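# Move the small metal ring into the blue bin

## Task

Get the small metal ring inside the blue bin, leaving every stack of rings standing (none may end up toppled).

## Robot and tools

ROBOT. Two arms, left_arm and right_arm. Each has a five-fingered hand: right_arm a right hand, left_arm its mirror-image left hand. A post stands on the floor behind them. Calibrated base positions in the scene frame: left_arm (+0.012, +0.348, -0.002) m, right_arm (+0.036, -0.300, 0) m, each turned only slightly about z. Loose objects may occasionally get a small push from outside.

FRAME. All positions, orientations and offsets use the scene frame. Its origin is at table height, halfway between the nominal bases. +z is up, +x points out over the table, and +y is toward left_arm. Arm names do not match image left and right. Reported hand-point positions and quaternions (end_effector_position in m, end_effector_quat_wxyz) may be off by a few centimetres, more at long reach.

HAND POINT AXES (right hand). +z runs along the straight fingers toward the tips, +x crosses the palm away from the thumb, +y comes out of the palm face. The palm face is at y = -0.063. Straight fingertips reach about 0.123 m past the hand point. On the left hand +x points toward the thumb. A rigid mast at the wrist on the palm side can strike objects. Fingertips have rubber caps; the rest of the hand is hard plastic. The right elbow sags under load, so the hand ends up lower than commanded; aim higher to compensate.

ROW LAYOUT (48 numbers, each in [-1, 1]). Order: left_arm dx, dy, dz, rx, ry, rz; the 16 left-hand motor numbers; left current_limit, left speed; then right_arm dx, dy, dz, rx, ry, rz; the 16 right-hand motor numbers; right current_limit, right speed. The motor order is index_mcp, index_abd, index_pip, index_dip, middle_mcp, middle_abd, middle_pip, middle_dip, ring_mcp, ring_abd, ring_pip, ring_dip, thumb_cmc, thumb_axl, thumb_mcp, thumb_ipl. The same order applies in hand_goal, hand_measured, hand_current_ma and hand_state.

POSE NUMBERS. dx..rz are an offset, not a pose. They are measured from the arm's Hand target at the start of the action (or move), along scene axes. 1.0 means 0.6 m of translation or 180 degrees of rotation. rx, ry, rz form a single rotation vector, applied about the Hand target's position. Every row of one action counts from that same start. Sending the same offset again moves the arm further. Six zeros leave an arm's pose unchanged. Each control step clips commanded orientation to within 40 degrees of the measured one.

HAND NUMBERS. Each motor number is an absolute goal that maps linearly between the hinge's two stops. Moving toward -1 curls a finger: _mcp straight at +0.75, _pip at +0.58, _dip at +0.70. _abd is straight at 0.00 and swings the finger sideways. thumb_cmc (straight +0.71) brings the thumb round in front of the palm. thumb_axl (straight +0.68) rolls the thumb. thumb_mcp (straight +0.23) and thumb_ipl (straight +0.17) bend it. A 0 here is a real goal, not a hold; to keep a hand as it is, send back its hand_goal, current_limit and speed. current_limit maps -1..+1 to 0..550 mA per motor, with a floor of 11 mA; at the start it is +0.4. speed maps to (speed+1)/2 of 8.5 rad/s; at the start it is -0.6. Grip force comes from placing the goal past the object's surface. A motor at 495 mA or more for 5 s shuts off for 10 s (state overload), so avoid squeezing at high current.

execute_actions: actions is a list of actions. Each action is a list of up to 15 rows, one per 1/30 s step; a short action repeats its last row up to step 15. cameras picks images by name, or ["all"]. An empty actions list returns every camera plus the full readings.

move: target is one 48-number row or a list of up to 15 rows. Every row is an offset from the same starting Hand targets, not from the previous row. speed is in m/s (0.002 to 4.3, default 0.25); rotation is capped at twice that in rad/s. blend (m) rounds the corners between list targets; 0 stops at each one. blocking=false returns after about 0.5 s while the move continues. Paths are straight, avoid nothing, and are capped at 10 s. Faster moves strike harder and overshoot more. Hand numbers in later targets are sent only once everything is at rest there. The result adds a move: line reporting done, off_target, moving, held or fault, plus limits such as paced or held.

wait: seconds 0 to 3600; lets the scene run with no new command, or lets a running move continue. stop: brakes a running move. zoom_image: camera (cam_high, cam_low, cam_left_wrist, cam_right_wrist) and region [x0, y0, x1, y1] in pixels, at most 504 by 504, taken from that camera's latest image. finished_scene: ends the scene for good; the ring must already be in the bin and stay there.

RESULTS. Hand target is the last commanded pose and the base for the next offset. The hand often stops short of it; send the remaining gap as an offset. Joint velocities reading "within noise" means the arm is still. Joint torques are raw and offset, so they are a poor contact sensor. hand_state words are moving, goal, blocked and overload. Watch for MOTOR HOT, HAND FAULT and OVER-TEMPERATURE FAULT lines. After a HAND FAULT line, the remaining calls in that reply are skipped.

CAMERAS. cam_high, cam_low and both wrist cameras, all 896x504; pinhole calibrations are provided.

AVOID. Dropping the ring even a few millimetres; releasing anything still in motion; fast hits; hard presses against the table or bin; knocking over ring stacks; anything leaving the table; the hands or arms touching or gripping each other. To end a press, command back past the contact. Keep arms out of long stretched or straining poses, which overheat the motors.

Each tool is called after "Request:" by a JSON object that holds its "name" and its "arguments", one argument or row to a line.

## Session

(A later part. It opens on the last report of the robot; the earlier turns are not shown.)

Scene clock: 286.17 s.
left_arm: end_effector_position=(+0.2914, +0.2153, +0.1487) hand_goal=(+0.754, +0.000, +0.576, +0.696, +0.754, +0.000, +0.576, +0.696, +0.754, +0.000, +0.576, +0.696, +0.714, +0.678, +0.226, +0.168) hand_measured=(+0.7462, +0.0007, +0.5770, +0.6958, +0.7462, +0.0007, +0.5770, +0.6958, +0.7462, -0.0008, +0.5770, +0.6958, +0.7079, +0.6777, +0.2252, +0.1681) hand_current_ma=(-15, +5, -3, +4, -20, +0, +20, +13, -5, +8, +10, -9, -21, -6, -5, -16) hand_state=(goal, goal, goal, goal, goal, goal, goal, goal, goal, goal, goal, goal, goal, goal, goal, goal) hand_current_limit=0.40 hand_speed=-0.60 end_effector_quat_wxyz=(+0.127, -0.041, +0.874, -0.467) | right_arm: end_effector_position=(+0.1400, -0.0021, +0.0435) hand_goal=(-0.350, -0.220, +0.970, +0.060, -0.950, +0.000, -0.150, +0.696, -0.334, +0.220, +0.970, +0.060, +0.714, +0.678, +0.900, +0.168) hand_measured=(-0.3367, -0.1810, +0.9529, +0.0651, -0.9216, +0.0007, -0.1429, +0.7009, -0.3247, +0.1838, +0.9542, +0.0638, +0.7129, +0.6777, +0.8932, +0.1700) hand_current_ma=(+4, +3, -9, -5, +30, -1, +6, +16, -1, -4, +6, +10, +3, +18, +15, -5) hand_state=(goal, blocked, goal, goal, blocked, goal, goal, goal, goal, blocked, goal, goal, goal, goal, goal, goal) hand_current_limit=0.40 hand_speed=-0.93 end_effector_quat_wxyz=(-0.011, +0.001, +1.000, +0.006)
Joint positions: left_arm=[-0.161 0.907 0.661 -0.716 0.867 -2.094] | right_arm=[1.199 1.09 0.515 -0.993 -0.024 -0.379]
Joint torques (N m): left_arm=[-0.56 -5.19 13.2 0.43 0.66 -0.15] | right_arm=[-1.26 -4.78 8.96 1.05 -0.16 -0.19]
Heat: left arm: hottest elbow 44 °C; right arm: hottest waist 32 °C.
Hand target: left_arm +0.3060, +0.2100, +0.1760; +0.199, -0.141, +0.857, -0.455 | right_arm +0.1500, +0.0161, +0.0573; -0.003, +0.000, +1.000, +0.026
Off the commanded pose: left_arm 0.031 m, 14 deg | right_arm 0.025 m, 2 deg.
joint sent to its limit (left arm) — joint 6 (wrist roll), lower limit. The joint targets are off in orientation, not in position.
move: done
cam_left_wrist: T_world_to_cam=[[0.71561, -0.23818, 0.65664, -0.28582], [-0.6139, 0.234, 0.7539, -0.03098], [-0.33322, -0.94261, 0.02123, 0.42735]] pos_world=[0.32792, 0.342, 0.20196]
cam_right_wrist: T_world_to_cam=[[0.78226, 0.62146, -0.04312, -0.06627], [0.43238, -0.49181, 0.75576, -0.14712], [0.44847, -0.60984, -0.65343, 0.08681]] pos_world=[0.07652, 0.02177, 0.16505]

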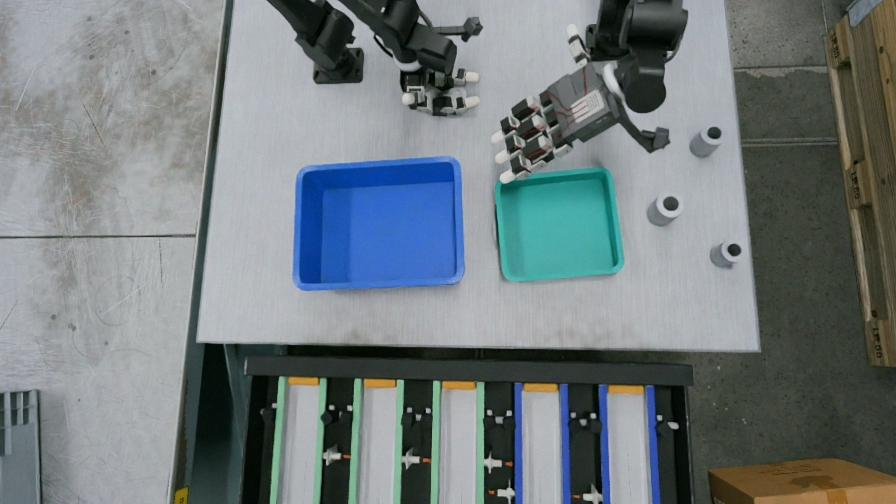

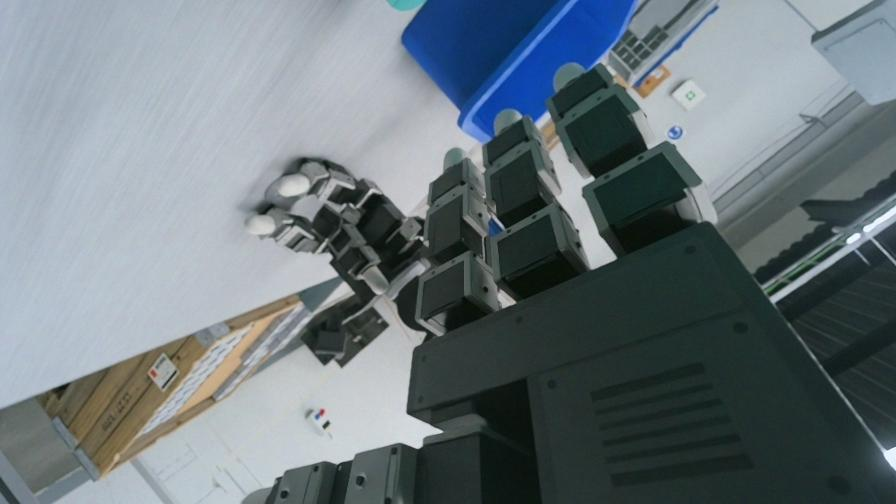

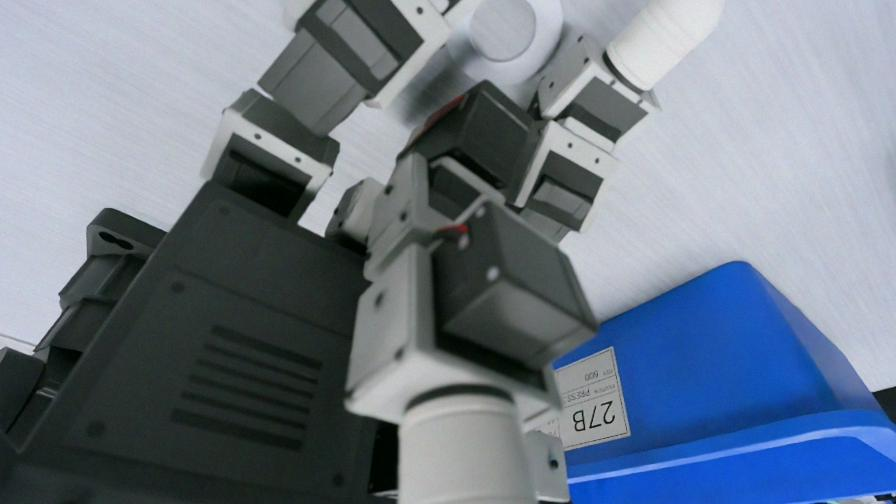

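Request:
{"name": "move", "arguments": {
  "target": [
    [0,0,0,0,0,0,0.754,0,0.576,0.696,0.754,0,0.576,0.696,0.754,0,0.576,0.696,0.714,0.678,0.226,0.168,0.4,-0.6,0,0,0,0,0,0,-0.35,-0.33,0.97,0.06,-0.95,0,-0.15,0.696,-0.335,0.33,0.97,0.06,0.714,0.678,0.9,0.168,0.4,-0.93]
  ],
  "speed": 0.03,
  "cameras": ["cam_high","cam_left_wrist","cam_right_wrist"]
}}

Request:
{"name": "zoom_image", "arguments": {
  "camera": "cam_right_wrist",
  "region": [340, 0, 740, 280]
}}

Request:
{"name": "zoom_image", "arguments": {
  "camera": "cam_high",
  "region": [430, 60, 500, 130]
}}

Request:
{"name": "zoom_image", "arguments": {
  "camera": "cam_left_wrist",
  "region": [230, 120, 350, 260]
}}

Scene clock: 286.97 s.
left_arm: end_effector_position=(+0.2914, +0.2153, +0.1487) hand_goal=(+0.754, +0.000, +0.576, +0.696, +0.754, +0.000, +0.576, +0.696, +0.754, +0.000, +0.576, +0.696, +0.714, +0.678, +0.226, +0.168) hand_measured=(+0.7450, +0.0007, +0.5757, +0.6958, +0.7462, -0.0008, +0.5770, +0.6958, +0.7462, -0.0008, +0.5757, +0.6958, +0.7079, +0.6767, +0.2252, +0.1681) hand_current_ma=(+5, -4, -3, +13, -17, -5, +11, +5, +7, +7, +2, -6, -8, -13, -1, -5) hand_state=(goal, goal, goal, goal, goal, goal, goal, goal, goal, goal, goal, goal, goal, goal, goal, goal) hand_current_limit=0.40 hand_speed=-0.60 end_effector_quat_wxyz=(+0.127, -0.041, +0.874, -0.467) | right_arm: end_effector_position=(+0.1400, -0.0021, +0.0435) hand_goal=(-0.350, -0.330, +0.970, +0.060, -0.950, +0.000, -0.150, +0.696, -0.334, +0.330, +0.970, +0.060, +0.714, +0.678, +0.900, +0.168) hand_measured=(-0.3367, -0.2660, +0.9478, +0.0664, -0.9216, +0.0007, -0.1429, +0.6996, -0.3247, +0.2673, +0.9504, +0.0651, +0.7129, +0.6777, +0.8922, +0.1691) hand_current_ma=(+4, +23, +5, +3, +24, +4, +5, +13, -7, -19, -11, +2, -4, +14, -4, +14) hand_state=(goal, blocked, blocked, goal, blocked, goal, goal, goal, goal, blocked, blocked, goal, goal, goal, goal, goal) hand_current_limit=0.40 hand_speed=-0.93 end_effector_quat_wxyz=(-0.011, +0.000, +1.000, +0.006)
Joint positions: left_arm=[-0.161 0.907 0.661 -0.716 0.867 -2.094] | right_arm=[1.199 1.09 0.515 -0.993 -0.024 -0.38]
Joint torques (N m): left_arm=[-0.79 -5.42 13.2 0.29 0.7 -0.2] | right_arm=[-0.79 -5.3 8.9 0.94 -0.21 -0.21]
Heat: left arm: hottest elbow 44 °C; right arm: hottest waist 32 °C.
Hand target: left_arm +0.3060, +0.2100, +0.1760; +0.199, -0.141, +0.857, -0.455 | right_arm +0.1500, +0.0161, +0.0573; -0.003, +0.000, +1.000, +0.026
Off the commanded pose: left_arm 0.031 m, 14 deg | right_arm 0.025 m, 2 deg.
joint sent to its limit (left arm) — joint 6 (wrist roll), lower limit. The joint targets are off in orientation, not in position.
move: done
cam_left_wrist: T_world_to_cam=[[0.71561, -0.23818, 0.65664, -0.28582], [-0.6139, 0.234, 0.7539, -0.03098], [-0.33322, -0.94261, 0.02123, 0.42735]] pos_world=[0.32792, 0.342, 0.20196]
cam_right_wrist: T_world_to_cam=[[0.78204, 0.62174, -0.0431, -0.06626], [0.43255, -0.49168, 0.75575, -0.14713], [0.44869, -0.60966, -0.65345, 0.0868]] pos_world=[0.07652, 0.02177, 0.16505]

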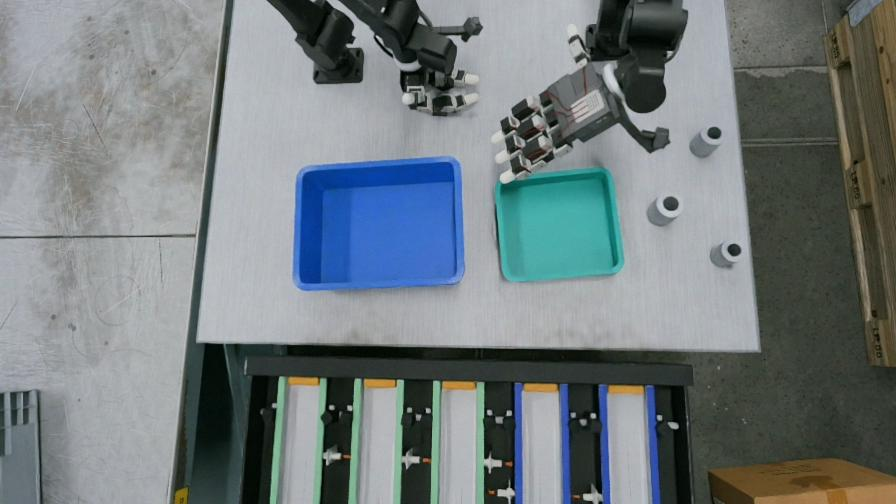

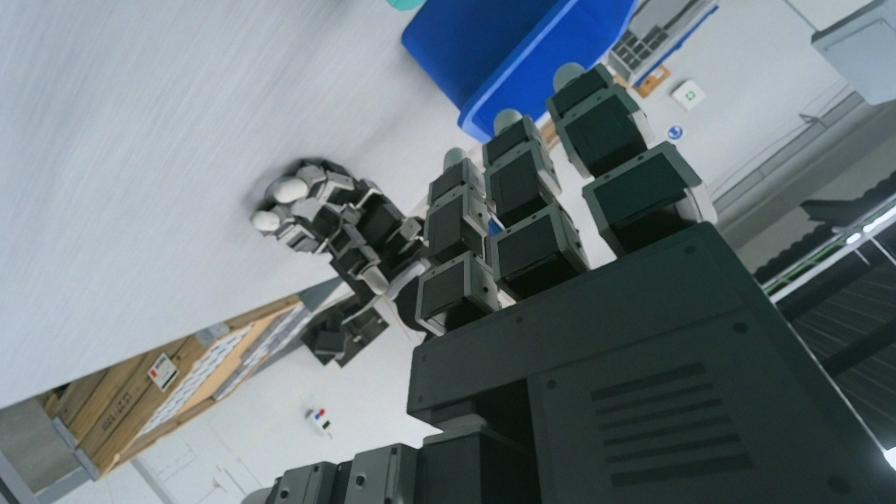

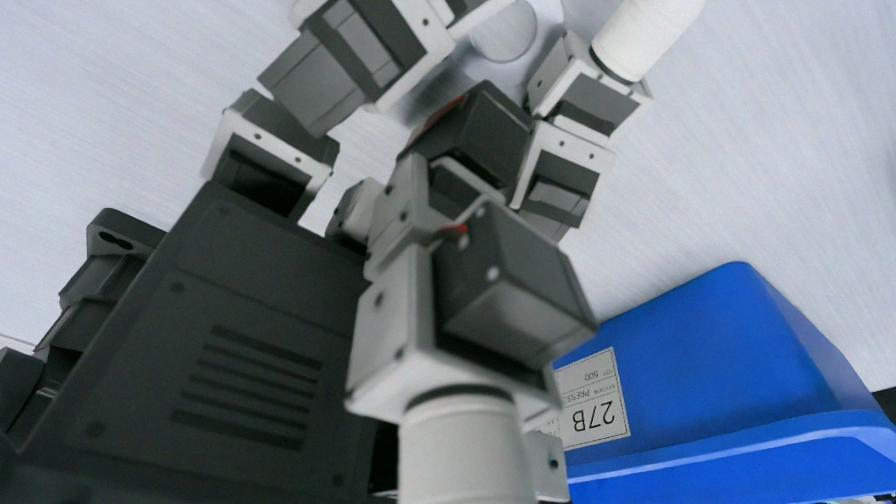

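Scaled by 1.260 from the camera's image (finer frame: 1280x720).

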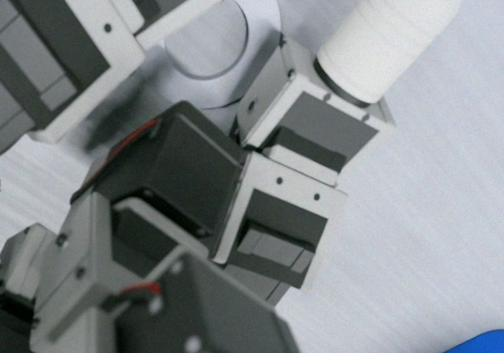

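Scaled by 7.200 from the camera's image (finer frame: 1280x720).

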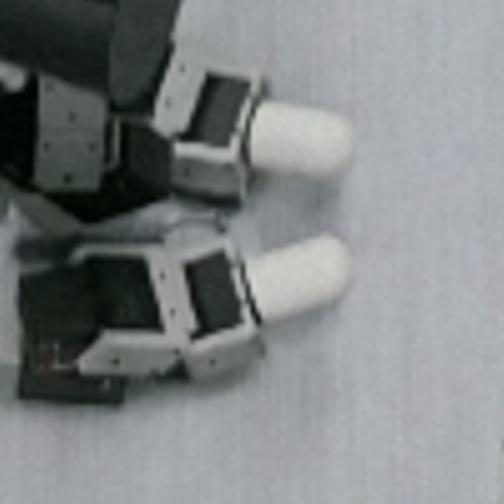

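Scaled by 3.600 from the camera's image (finer frame: 1280x720).

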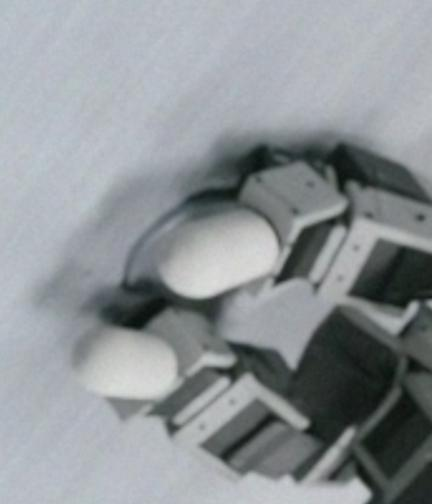

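Request:
{"name": "move", "arguments": {
  "target": [
    [0,0,0,0,0,0,0.754,0,0.576,0.696,0.754,0,0.576,0.696,0.754,0,0.576,0.696,0.714,0.678,0.226,0.168,0.4,-0.6,0,0,0,0,0,0,-0.35,-0.43,0.97,0.06,-0.95,0,-0.15,0.696,-0.335,0.43,0.97,0.06,0.714,0.678,0.9,0.168,0.4,-0.93]
  ],
  "speed": 0.03,
  "cameras": ["cam_high","cam_left_wrist","cam_right_wrist"]
}}

Request:
{"name": "zoom_image", "arguments": {
  "camera": "cam_right_wrist",
  "region": [340, 0, 740, 280]
}}

Request:
{"name": "zoom_image", "arguments": {
  "camera": "cam_left_wrist",
  "region": [230, 120, 350, 260]
}}

Scene clock: 287.67 s.
left_arm: end_effector_position=(+0.2914, +0.2153, +0.1487) hand_goal=(+0.754, +0.000, +0.576, +0.696, +0.754, +0.000, +0.576, +0.696, +0.754, +0.000, +0.576, +0.696, +0.714, +0.678, +0.226, +0.168) hand_measured=(+0.7462, +0.0007, +0.5770, +0.6958, +0.7462, -0.0008, +0.5757, +0.6958, +0.7462, +0.0007, +0.5770, +0.6958, +0.7079, +0.6777, +0.2252, +0.1681) hand_current_ma=(+4, +3, -4, -12, -15, -6, +12, +20, +10, +15, -3, -9, -14, -9, +2, -19) hand_state=(goal, goal, goal, goal, goal, goal, goal, goal, goal, goal, goal, goal, goal, goal, goal, goal) hand_current_limit=0.40 hand_speed=-0.60 end_effector_quat_wxyz=(+0.127, -0.041, +0.874, -0.467) | right_arm: end_effector_position=(+0.1400, -0.0021, +0.0435) hand_goal=(-0.350, -0.430, +0.970, +0.060, -0.950, +0.000, -0.150, +0.696, -0.334, +0.430, +0.970, +0.060, +0.714, +0.678, +0.900, +0.168) hand_measured=(-0.3379, -0.2718, +0.9491, +0.0651, -0.9204, +0.0007, -0.1429, +0.7009, -0.3247, +0.2864, +0.9491, +0.0651, +0.7129, +0.6777, +0.8932, +0.1691) hand_current_ma=(+10, +108, +1, +15, +38, +6, -8, -1, -13, -89, +2, +17, +10, +9, +1, +13) hand_state=(goal, blocked, blocked, goal, blocked, goal, goal, goal, goal, blocked, blocked, goal, goal, goal, goal, goal) hand_current_limit=0.40 hand_speed=-0.93 end_effector_quat_wxyz=(-0.011, +0.000, +1.000, +0.006)
Joint positions: left_arm=[-0.161 0.907 0.661 -0.716 0.867 -2.094] | right_arm=[1.199 1.09 0.515 -0.993 -0.024 -0.38]
Joint torques (N m): left_arm=[-0.85 -5.71 13.12 0.27 0.68 -0.18] | right_arm=[-1.44 -4.66 8.94 1.05 -0.19 -0.23]
Heat: left arm: hottest elbow 45 °C; right arm: hottest waist 32 °C.
Hand target: left_arm +0.3060, +0.2100, +0.1760; +0.199, -0.141, +0.857, -0.455 | right_arm +0.1500, +0.0161, +0.0573; -0.003, +0.000, +1.000, +0.026
Off the commanded pose: left_arm 0.031 m, 14 deg | right_arm 0.025 m, 2 deg.
joint sent to its limit (left arm) — joint 6 (wrist roll), lower limit. The joint targets are off in orientation, not in position.
move: done
cam_left_wrist: T_world_to_cam=[[0.71561, -0.23818, 0.65664, -0.28582], [-0.6139, 0.234, 0.7539, -0.03098], [-0.33322, -0.94261, 0.02123, 0.42735]] pos_world=[0.32792, 0.342, 0.20196]
cam_right_wrist: T_world_to_cam=[[0.78204, 0.62174, -0.0431, -0.06626], [0.43255, -0.49168, 0.75575, -0.14713], [0.44869, -0.60966, -0.65345, 0.0868]] pos_world=[0.07652, 0.02177, 0.16505]

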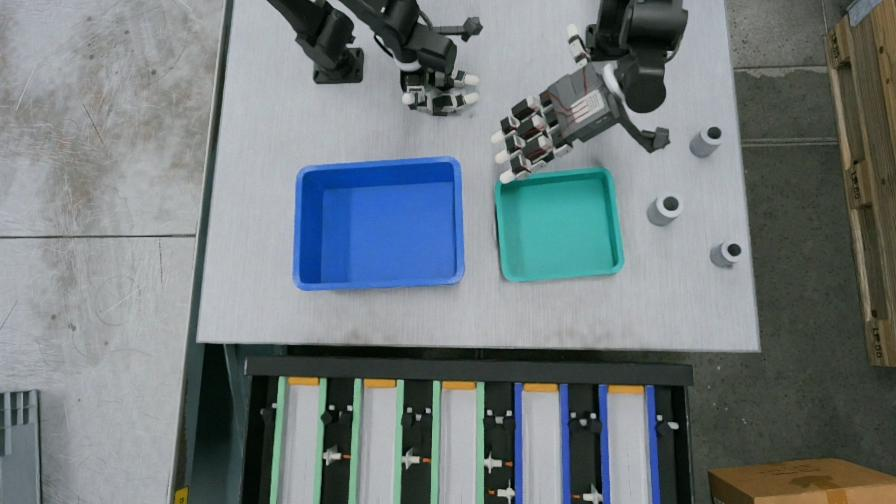

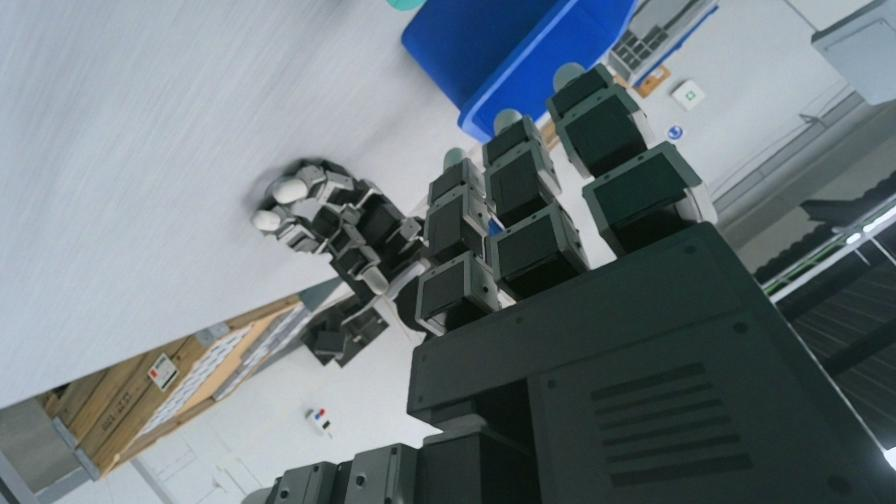

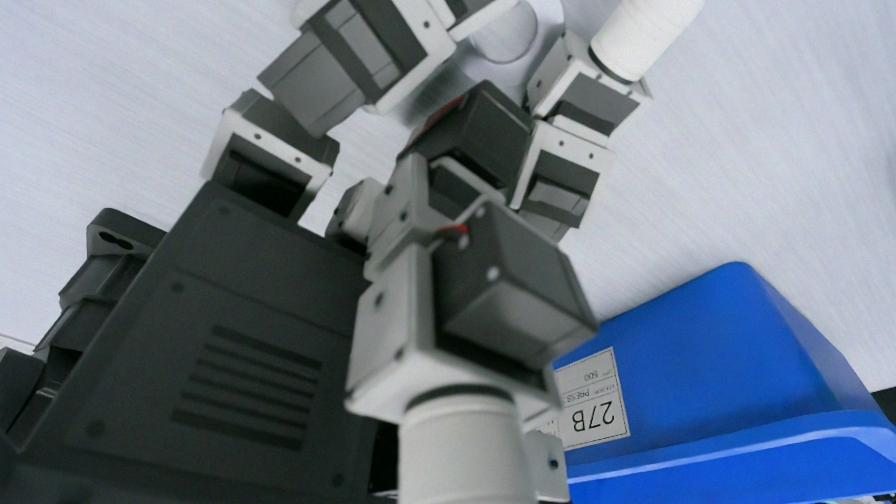

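Scaled by 1.260 from the camera's image (finer frame: 1280x720).

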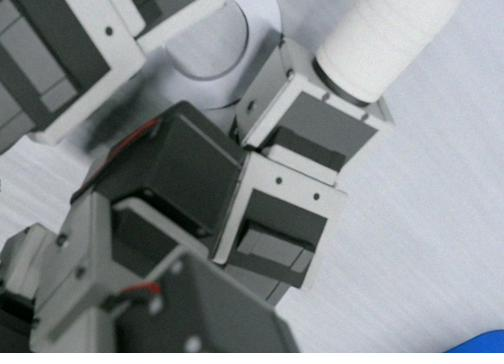

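Scaled by 3.600 from the camera's image (finer frame: 1280x720).

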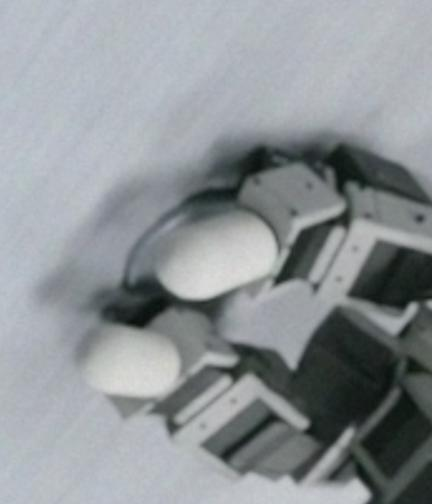

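Request:
{"name": "move", "arguments": {
  "target": [
    [0,0,0,0,0,0,0.754,0,0.576,0.696,0.754,0,0.576,0.696,0.754,0,0.576,0.696,0.714,0.678,0.226,0.168,0.4,-0.6,0,0,0,0,0,0,-0.35,-0.58,0.97,0.06,-0.95,0,-0.15,0.696,-0.335,0.60,0.97,0.06,0.714,0.678,0.9,0.168,0.4,-0.93]
  ],
  "speed": 0.03,
  "cameras": ["cam_high","cam_left_wrist","cam_right_wrist"]
}}

Request:
{"name": "zoom_image", "arguments": {
  "camera": "cam_right_wrist",
  "region": [340, 0, 740, 280]
}}

Request:
{"name": "zoom_image", "arguments": {
  "camera": "cam_left_wrist",
  "region": [230, 120, 350, 260]
}}

Scene clock: 288.60 s.
left_arm: end_effector_position=(+0.2914, +0.2153, +0.1487) hand_goal=(+0.754, +0.000, +0.576, +0.696, +0.754, +0.000, +0.576, +0.696, +0.754, +0.000, +0.576, +0.696, +0.714, +0.678, +0.226, +0.168) hand_measured=(+0.7462, -0.0008, +0.5770, +0.6971, +0.7462, -0.0008, +0.5770, +0.6958, +0.7462, +0.0007, +0.5770, +0.6958, +0.7079, +0.6777, +0.2252, +0.1681) hand_current_ma=(-2, +8, -9, +6, -19, +0, -3, -1, -5, +1, +1, -1, -9, +4, -18, -1) hand_state=(goal, goal, goal, goal, goal, goal, goal, goal, goal, goal, goal, goal, goal, goal, goal, goal) hand_current_limit=0.40 hand_speed=-0.60 end_effector_quat_wxyz=(+0.127, -0.041, +0.874, -0.467) | right_arm: end_effector_position=(+0.1400, -0.0021, +0.0435) hand_goal=(-0.350, -0.580, +0.970, +0.060, -0.950, +0.000, -0.150, +0.696, -0.334, +0.600, +0.970, +0.060, +0.714, +0.678, +0.900, +0.168) hand_measured=(-0.3379, -0.2718, +0.9491, +0.0651, -0.9204, +0.0007, -0.1429, +0.7009, -0.3247, +0.3127, +0.9516, +0.0651, +0.7129, +0.6777, +0.8922, +0.1700) hand_current_ma=(+15, +302, -1, -6, +4, +13, +20, +20, +3, -246, -3, -9, +3, +11, +7, +1) hand_state=(goal, blocked, blocked, goal, blocked, goal, goal, goal, goal, blocked, goal, goal, goal, goal, goal, goal) hand_current_limit=0.40 hand_speed=-0.93 end_effector_quat_wxyz=(-0.011, +0.000, +1.000, +0.006)
Joint positions: left_arm=[-0.161 0.907 0.661 -0.716 0.867 -2.094] | right_arm=[1.199 1.09 0.515 -0.993 -0.024 -0.38]
Joint torques (N m): left_arm=[-0.91 -5.77 13.3 0.36 0.69 -0.22] | right_arm=[-1.2 -4.6 8.9 1.22 -0.18 -0.22]
Heat: left arm: hottest elbow 45 °C; right arm: hottest waist 32 °C.
Hand target: left_arm +0.3060, +0.2100, +0.1760; +0.199, -0.141, +0.857, -0.455 | right_arm +0.1500, +0.0161, +0.0573; -0.003, +0.000, +1.000, +0.026
Off the commanded pose: left_arm 0.031 m, 14 deg | right_arm 0.025 m, 2 deg.
joint sent to its limit (left arm) — joint 6 (wrist roll), lower limit. The joint targets are off in orientation, not in position.
move: done
cam_left_wrist: T_world_to_cam=[[0.71561, -0.23818, 0.65664, -0.28582], [-0.6139, 0.234, 0.7539, -0.03098], [-0.33322, -0.94261, 0.02123, 0.42735]] pos_world=[0.32792, 0.342, 0.20196]
cam_right_wrist: T_world_to_cam=[[0.78204, 0.62174, -0.0431, -0.06626], [0.43255, -0.49168, 0.75575, -0.14713], [0.44869, -0.60966, -0.65345, 0.0868]] pos_world=[0.07652, 0.02177, 0.16505]

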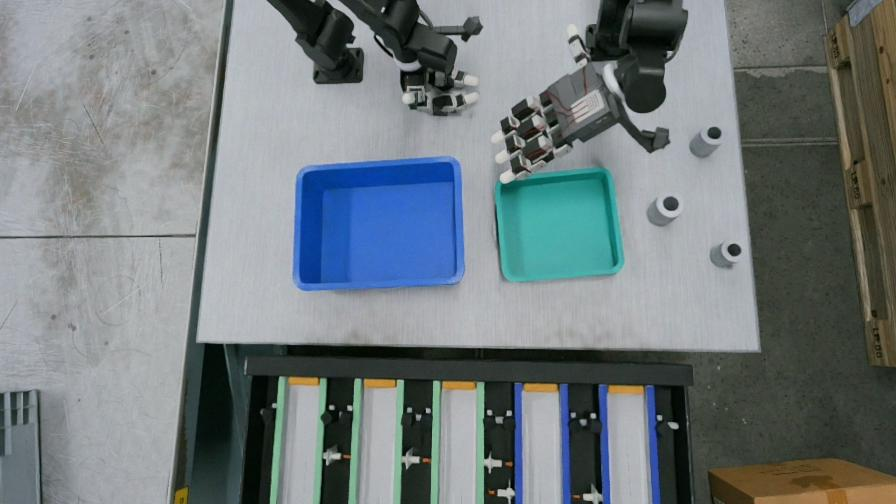

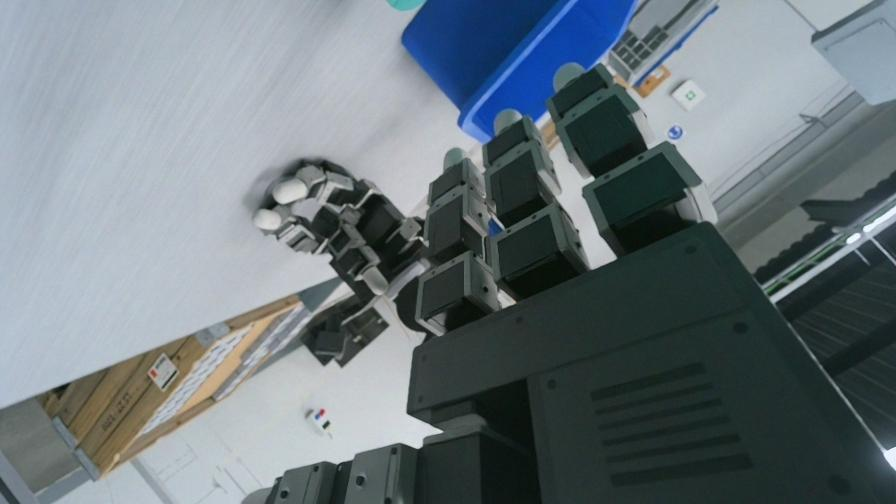

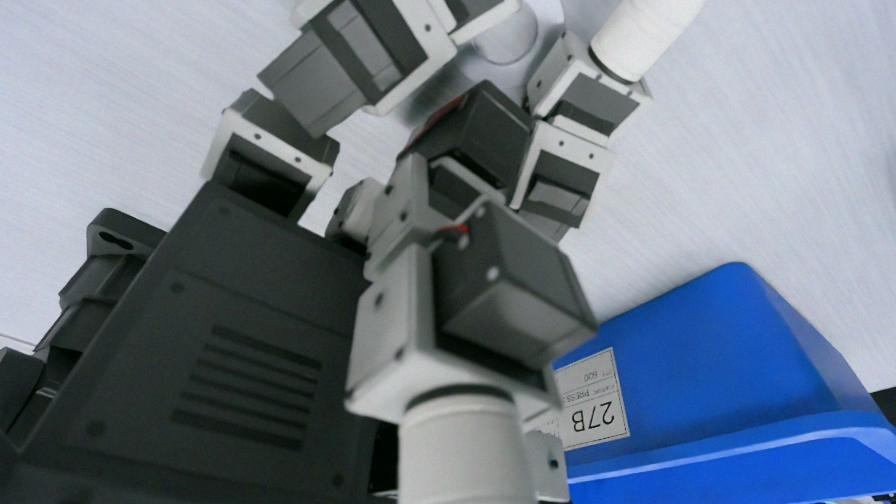

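Scaled by 1.260 from the camera's image (finer frame: 1280x720).

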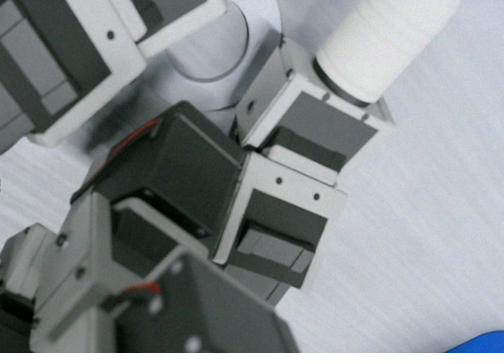

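Scaled by 3.600 from the camera's image (finer frame: 1280x720).

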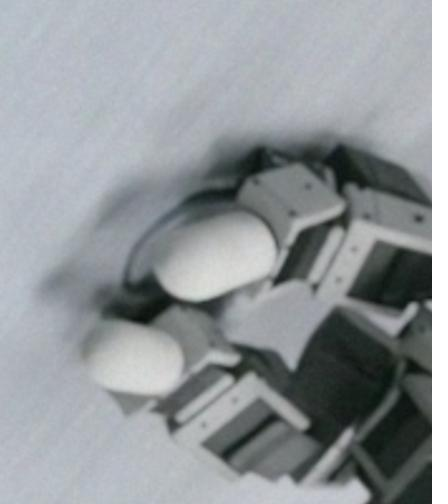

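Request:
{"name": "move", "arguments": {
  "target": [0,0,0,0,0,0,0.754,0,0.576,0.696,0.754,0,0.576,0.696,0.754,0,0.576,0.696,0.714,0.678,0.226,0.168,0.4,-0.6,0,0,0.006,0,0,0,-0.35,-0.58,0.97,0.06,-0.95,0,-0.15,0.696,-0.335,0.60,0.97,0.06,0.714,0.678,0.9,0.168,0.4,-0.93],
  "speed": 0.01,
  "cameras": ["cam_high","cam_left_wrist","cam_right_wrist"]
}}

Request:
{"name": "zoom_image", "arguments": {
  "camera": "cam_right_wrist",
  "region": [340, 0, 740, 280]
}}

Request:
{"name": "zoom_image", "arguments": {
  "camera": "cam_left_wrist",
  "region": [230, 120, 350, 260]
}}

Scene clock: 289.43 s.
left_arm: end_effector_position=(+0.2914, +0.2153, +0.1487) hand_goal=(+0.754, +0.000, +0.576, +0.696, +0.754, +0.000, +0.576, +0.696, +0.754, +0.000, +0.576, +0.696, +0.714, +0.678, +0.226, +0.168) hand_measured=(+0.7450, -0.0008, +0.5770, +0.6958, +0.7462, +0.0007, +0.5757, +0.6958, +0.7462, +0.0007, +0.5770, +0.6958, +0.7079, +0.6767, +0.2252, +0.1681) hand_current_ma=(-15, +8, -12, +19, -8, +4, +8, +16, +0, +5, +5, -2, -2, +7, +8, -14) hand_state=(goal, goal, goal, goal, goal, goal, goal, goal, goal, goal, goal, goal, goal, goal, goal, goal) hand_current_limit=0.40 hand_speed=-0.60 end_effector_quat_wxyz=(+0.127, -0.041, +0.874, -0.467) | right_arm: end_effector_position=(+0.1406, -0.0010, +0.0446) hand_goal=(-0.350, -0.580, +0.970, +0.060, -0.950, +0.000, -0.150, +0.696, -0.334, +0.600, +0.970, +0.060, +0.714, +0.678, +0.900, +0.168) hand_measured=(-0.3367, -0.2733, +0.9491, +0.0638, -0.9204, -0.0008, -0.1429, +0.6996, -0.3162, +0.3142, +0.9516, +0.0638, +0.7129, +0.6777, +0.8922, +0.1691) hand_current_ma=(+2, +305, +5, +7, +16, +4, -8, -4, +13, -257, +1, +3, -15, +0, +24, -1) hand_state=(goal, blocked, blocked, goal, blocked, goal, goal, goal, goal, blocked, goal, goal, goal, goal, goal, goal) hand_current_limit=0.40 hand_speed=-0.93 end_effector_quat_wxyz=(-0.010, +0.001, +1.000, +0.007)
Joint positions: left_arm=[-0.161 0.907 0.661 -0.716 0.867 -2.094] | right_arm=[1.199 1.09 0.518 -0.993 -0.024 -0.38]
Joint torques (N m): left_arm=[-0.21 -6.01 13.18 0.49 0.69 -0.19] | right_arm=[-1.55 -5.6 9.07 0.53 -0.2 -0.2]
Heat: left arm: hottest elbow 45 °C; right arm: hottest waist 32 °C.
Hand target: left_arm +0.3060, +0.2100, +0.1760; +0.199, -0.141, +0.857, -0.455 | right_arm +0.1501, +0.0161, +0.0608; -0.004, +0.000, +1.000, +0.026
Off the commanded pose: left_arm 0.031 m, 14 deg | right_arm 0.025 m, 2 deg.
joint sent to its limit (left arm) — joint 6 (wrist roll), lower limit. The joint targets are off in orientation, not in position.
move: off_target (right_arm)
cam_left_wrist: T_world_to_cam=[[0.71561, -0.23818, 0.65664, -0.28582], [-0.6139, 0.234, 0.7539, -0.03098], [-0.33322, -0.94261, 0.02123, 0.42735]] pos_world=[0.32792, 0.342, 0.20196]
cam_right_wrist: T_world_to_cam=[[0.78233, 0.62154, -0.04071, -0.06744], [0.43154, -0.49373, 0.75498, -0.14749], [0.44915, -0.60821, -0.65448, 0.08793]] pos_world=[0.07692, 0.02257, 0.16615]

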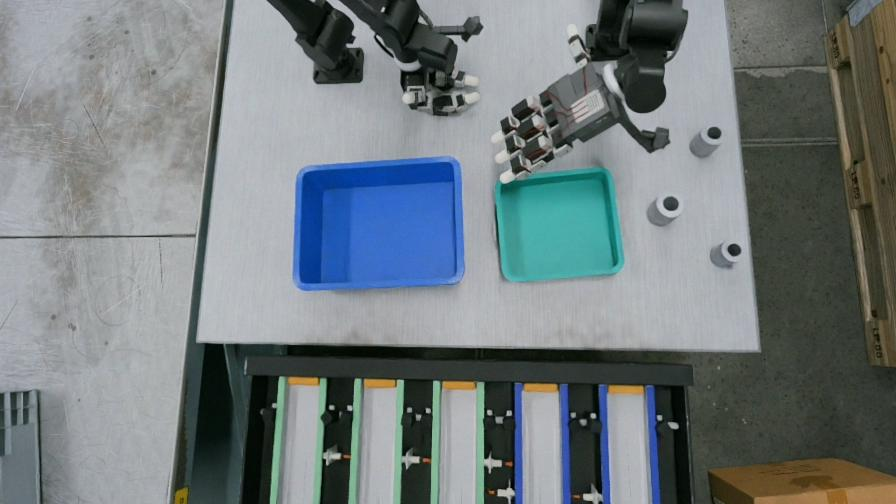

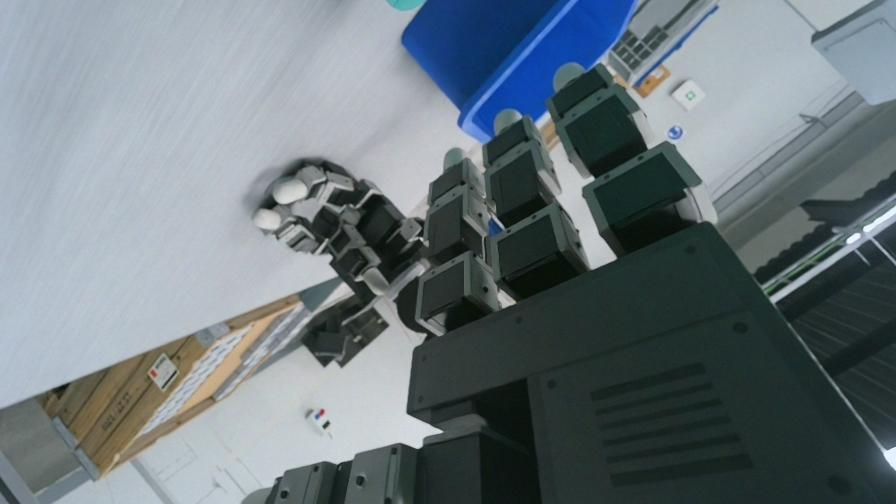

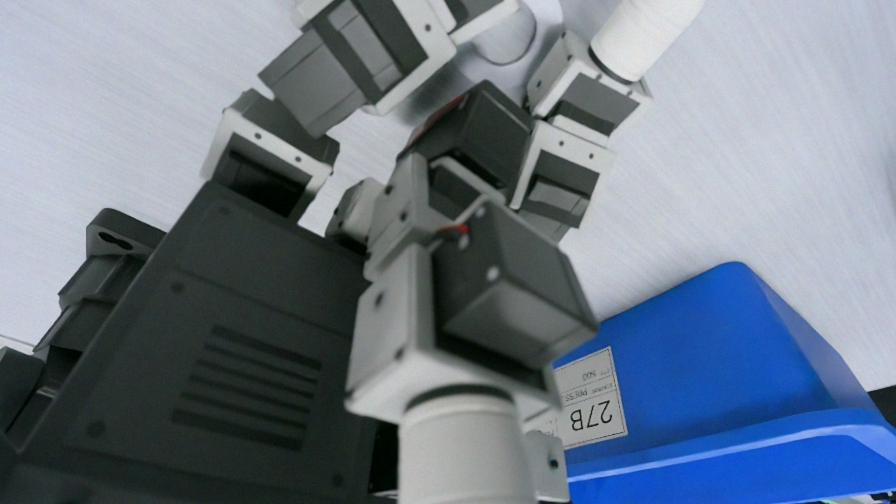

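Scaled by 1.260 from the camera's image (finer frame: 1280x720).

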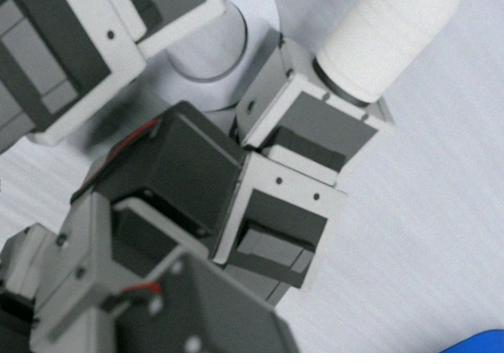

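Scaled by 3.600 from the camera's image (finer frame: 1280x720).

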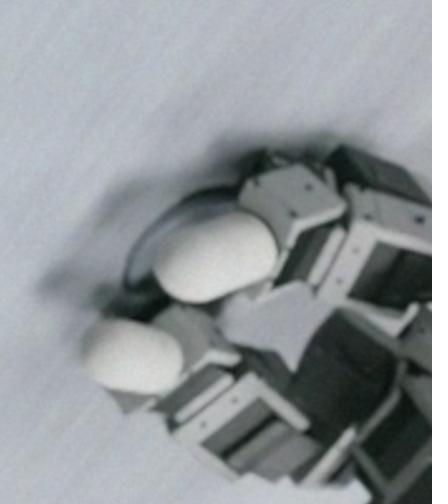

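Request:
{"name": "move", "arguments": {
  "target": [0,0,0,0,0,0,0.754,0,0.576,0.696,0.754,0,0.576,0.696,0.754,0,0.576,0.696,0.714,0.678,0.226,0.168,0.4,-0.6,0,0,0.006,0,0,0,-0.35,-0.58,0.97,0.06,-0.95,0,-0.15,0.696,-0.345,0.60,0.97,0.06,0.714,0.678,0.9,0.168,0.4,-0.95],
  "speed": 0.01,
  "cameras": ["cam_high","cam_left_wrist","cam_right_wrist"]
}}

Request:
{"name": "zoom_image", "arguments": {
  "camera": "cam_right_wrist",
  "region": [340, 0, 740, 280]
}}

Request:
{"name": "zoom_image", "arguments": {
  "camera": "cam_left_wrist",
  "region": [230, 120, 350, 260]
}}

Scene clock: 290.23 s.
left_arm: end_effector_position=(+0.2914, +0.2153, +0.1487) hand_goal=(+0.754, +0.000, +0.576, +0.696, +0.754, +0.000, +0.576, +0.696, +0.754, +0.000, +0.576, +0.696, +0.714, +0.678, +0.226, +0.168) hand_measured=(+0.7450, +0.0007, +0.5770, +0.6958, +0.7474, -0.0008, +0.5770, +0.6958, +0.7462, -0.0008, +0.5770, +0.6958, +0.7079, +0.6777, +0.2252, +0.1672) hand_current_ma=(+15, -2, -2, +2, -5, -2, -4, +9, +2, +3, +3, +3, -12, +6, +8, -10) hand_state=(goal, goal, goal, goal, goal, goal, goal, goal, goal, goal, goal, goal, goal, goal, goal, goal) hand_current_limit=0.40 hand_speed=-0.60 end_effector_quat_wxyz=(+0.127, -0.041, +0.874, -0.467) | right_arm: end_effector_position=(+0.1421, +0.0029, +0.0484) hand_goal=(-0.350, -0.580, +0.970, +0.060, -0.950, +0.000, -0.150, +0.696, -0.344, +0.600, +0.970, +0.060, +0.714, +0.678, +0.900, +0.168) hand_measured=(-0.3379, -0.3773, +0.9465, +0.0600, -0.9204, -0.0023, -0.1429, +0.7009, -0.3259, +0.4461, +0.9478, +0.0575, +0.7154, +0.6777, +0.8922, +0.1700) hand_current_ma=(-4, +155, -12, -2, +18, +14, +6, +13, +6, -85, +1, -3, +1, +6, +10, +3) hand_state=(goal, blocked, blocked, goal, blocked, goal, goal, goal, goal, blocked, blocked, goal, goal, goal, goal, goal) hand_current_limit=0.40 hand_speed=-0.95 end_effector_quat_wxyz=(-0.008, +0.000, +1.000, +0.011)
Joint positions: left_arm=[-0.161 0.907 0.661 -0.716 0.867 -2.094] | right_arm=[1.199 1.09 0.527 -0.993 -0.024 -0.38]
Joint torques (N m): left_arm=[-1.08 -5.3 13.24 0.66 0.65 -0.2] | right_arm=[-1.44 -5.89 8.94 0.14 -0.2 -0.22]
Heat: left arm: hottest elbow 45 °C; right arm: hottest waist 32 °C.
Hand target: left_arm +0.3060, +0.2100, +0.1760; +0.199, -0.141, +0.857, -0.455 | right_arm +0.1501, +0.0160, +0.0644; -0.004, +0.000, +1.000, +0.026
Off the commanded pose: left_arm 0.031 m, 14 deg | right_arm 0.022 m, 2 deg.
joint sent to its limit (left arm) — joint 6 (wrist roll), lower limit. The joint targets are off in orientation, not in position.
move: off_target (right_arm)
cam_left_wrist: T_world_to_cam=[[0.71561, -0.23818, 0.65664, -0.28582], [-0.6139, 0.234, 0.7539, -0.03098], [-0.33322, -0.94261, 0.02123, 0.42735]] pos_world=[0.32792, 0.342, 0.20196]
cam_right_wrist: T_world_to_cam=[[0.78221, 0.62215, -0.03282, -0.07123], [0.42922, -0.49996, 0.75221, -0.14857], [0.45158, -0.60247, -0.65811, 0.09183]] pos_world=[0.07801, 0.02537, 0.16985]

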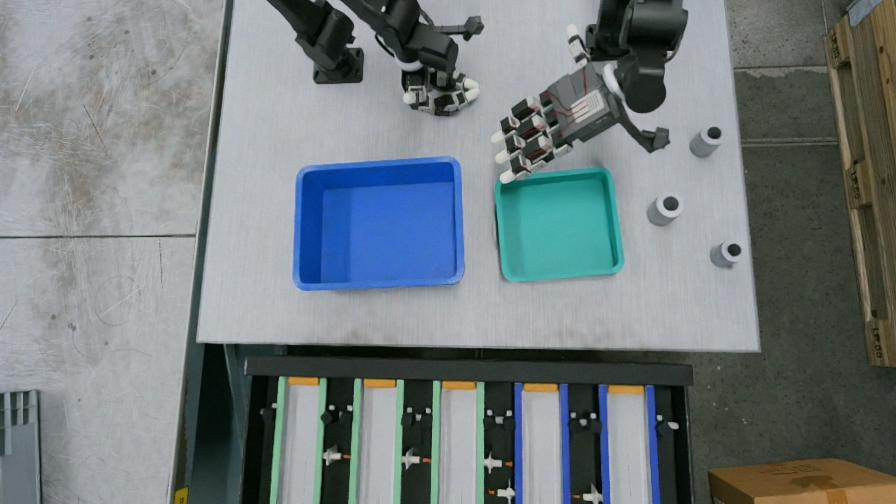

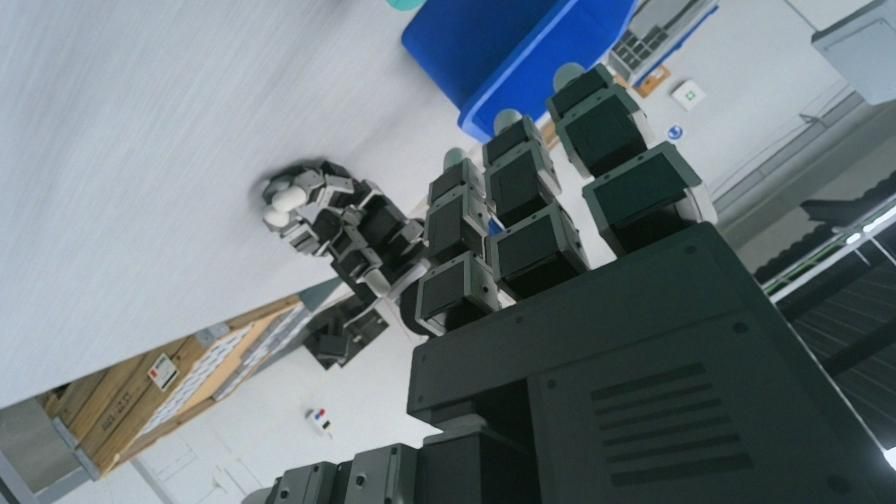

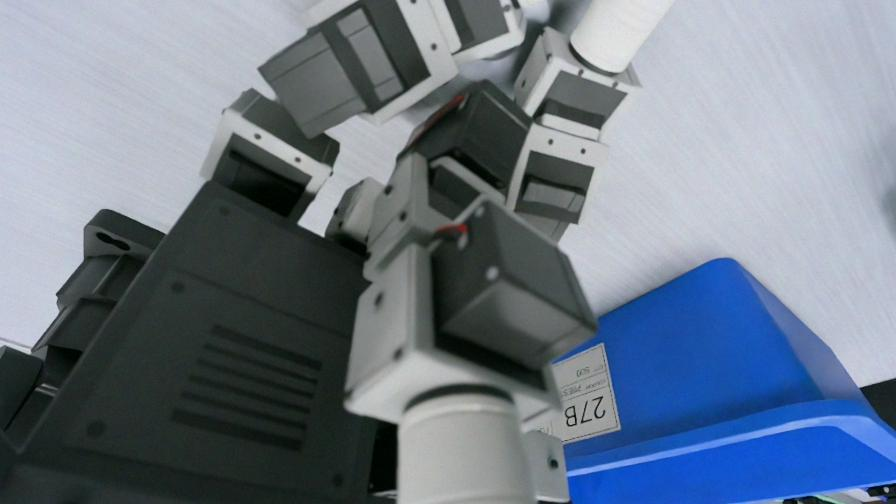

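Scaled by 1.260 from the camera's image (finer frame: 1280x720).

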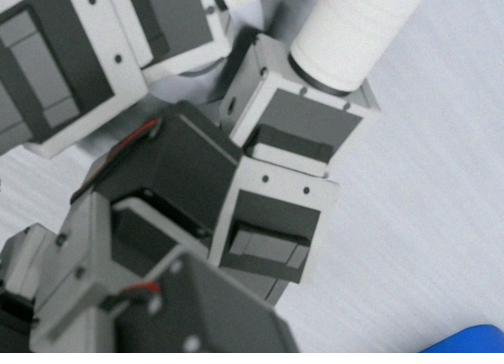

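Scaled by 3.600 from the camera's image (finer frame: 1280x720).

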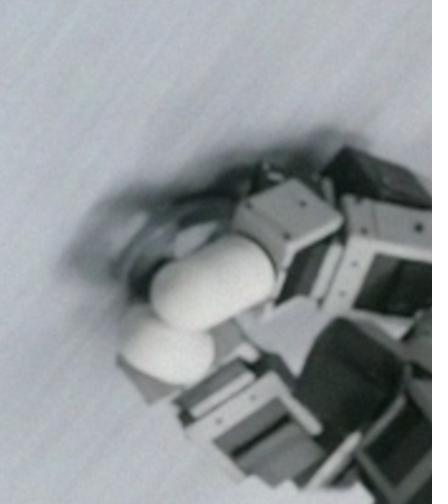

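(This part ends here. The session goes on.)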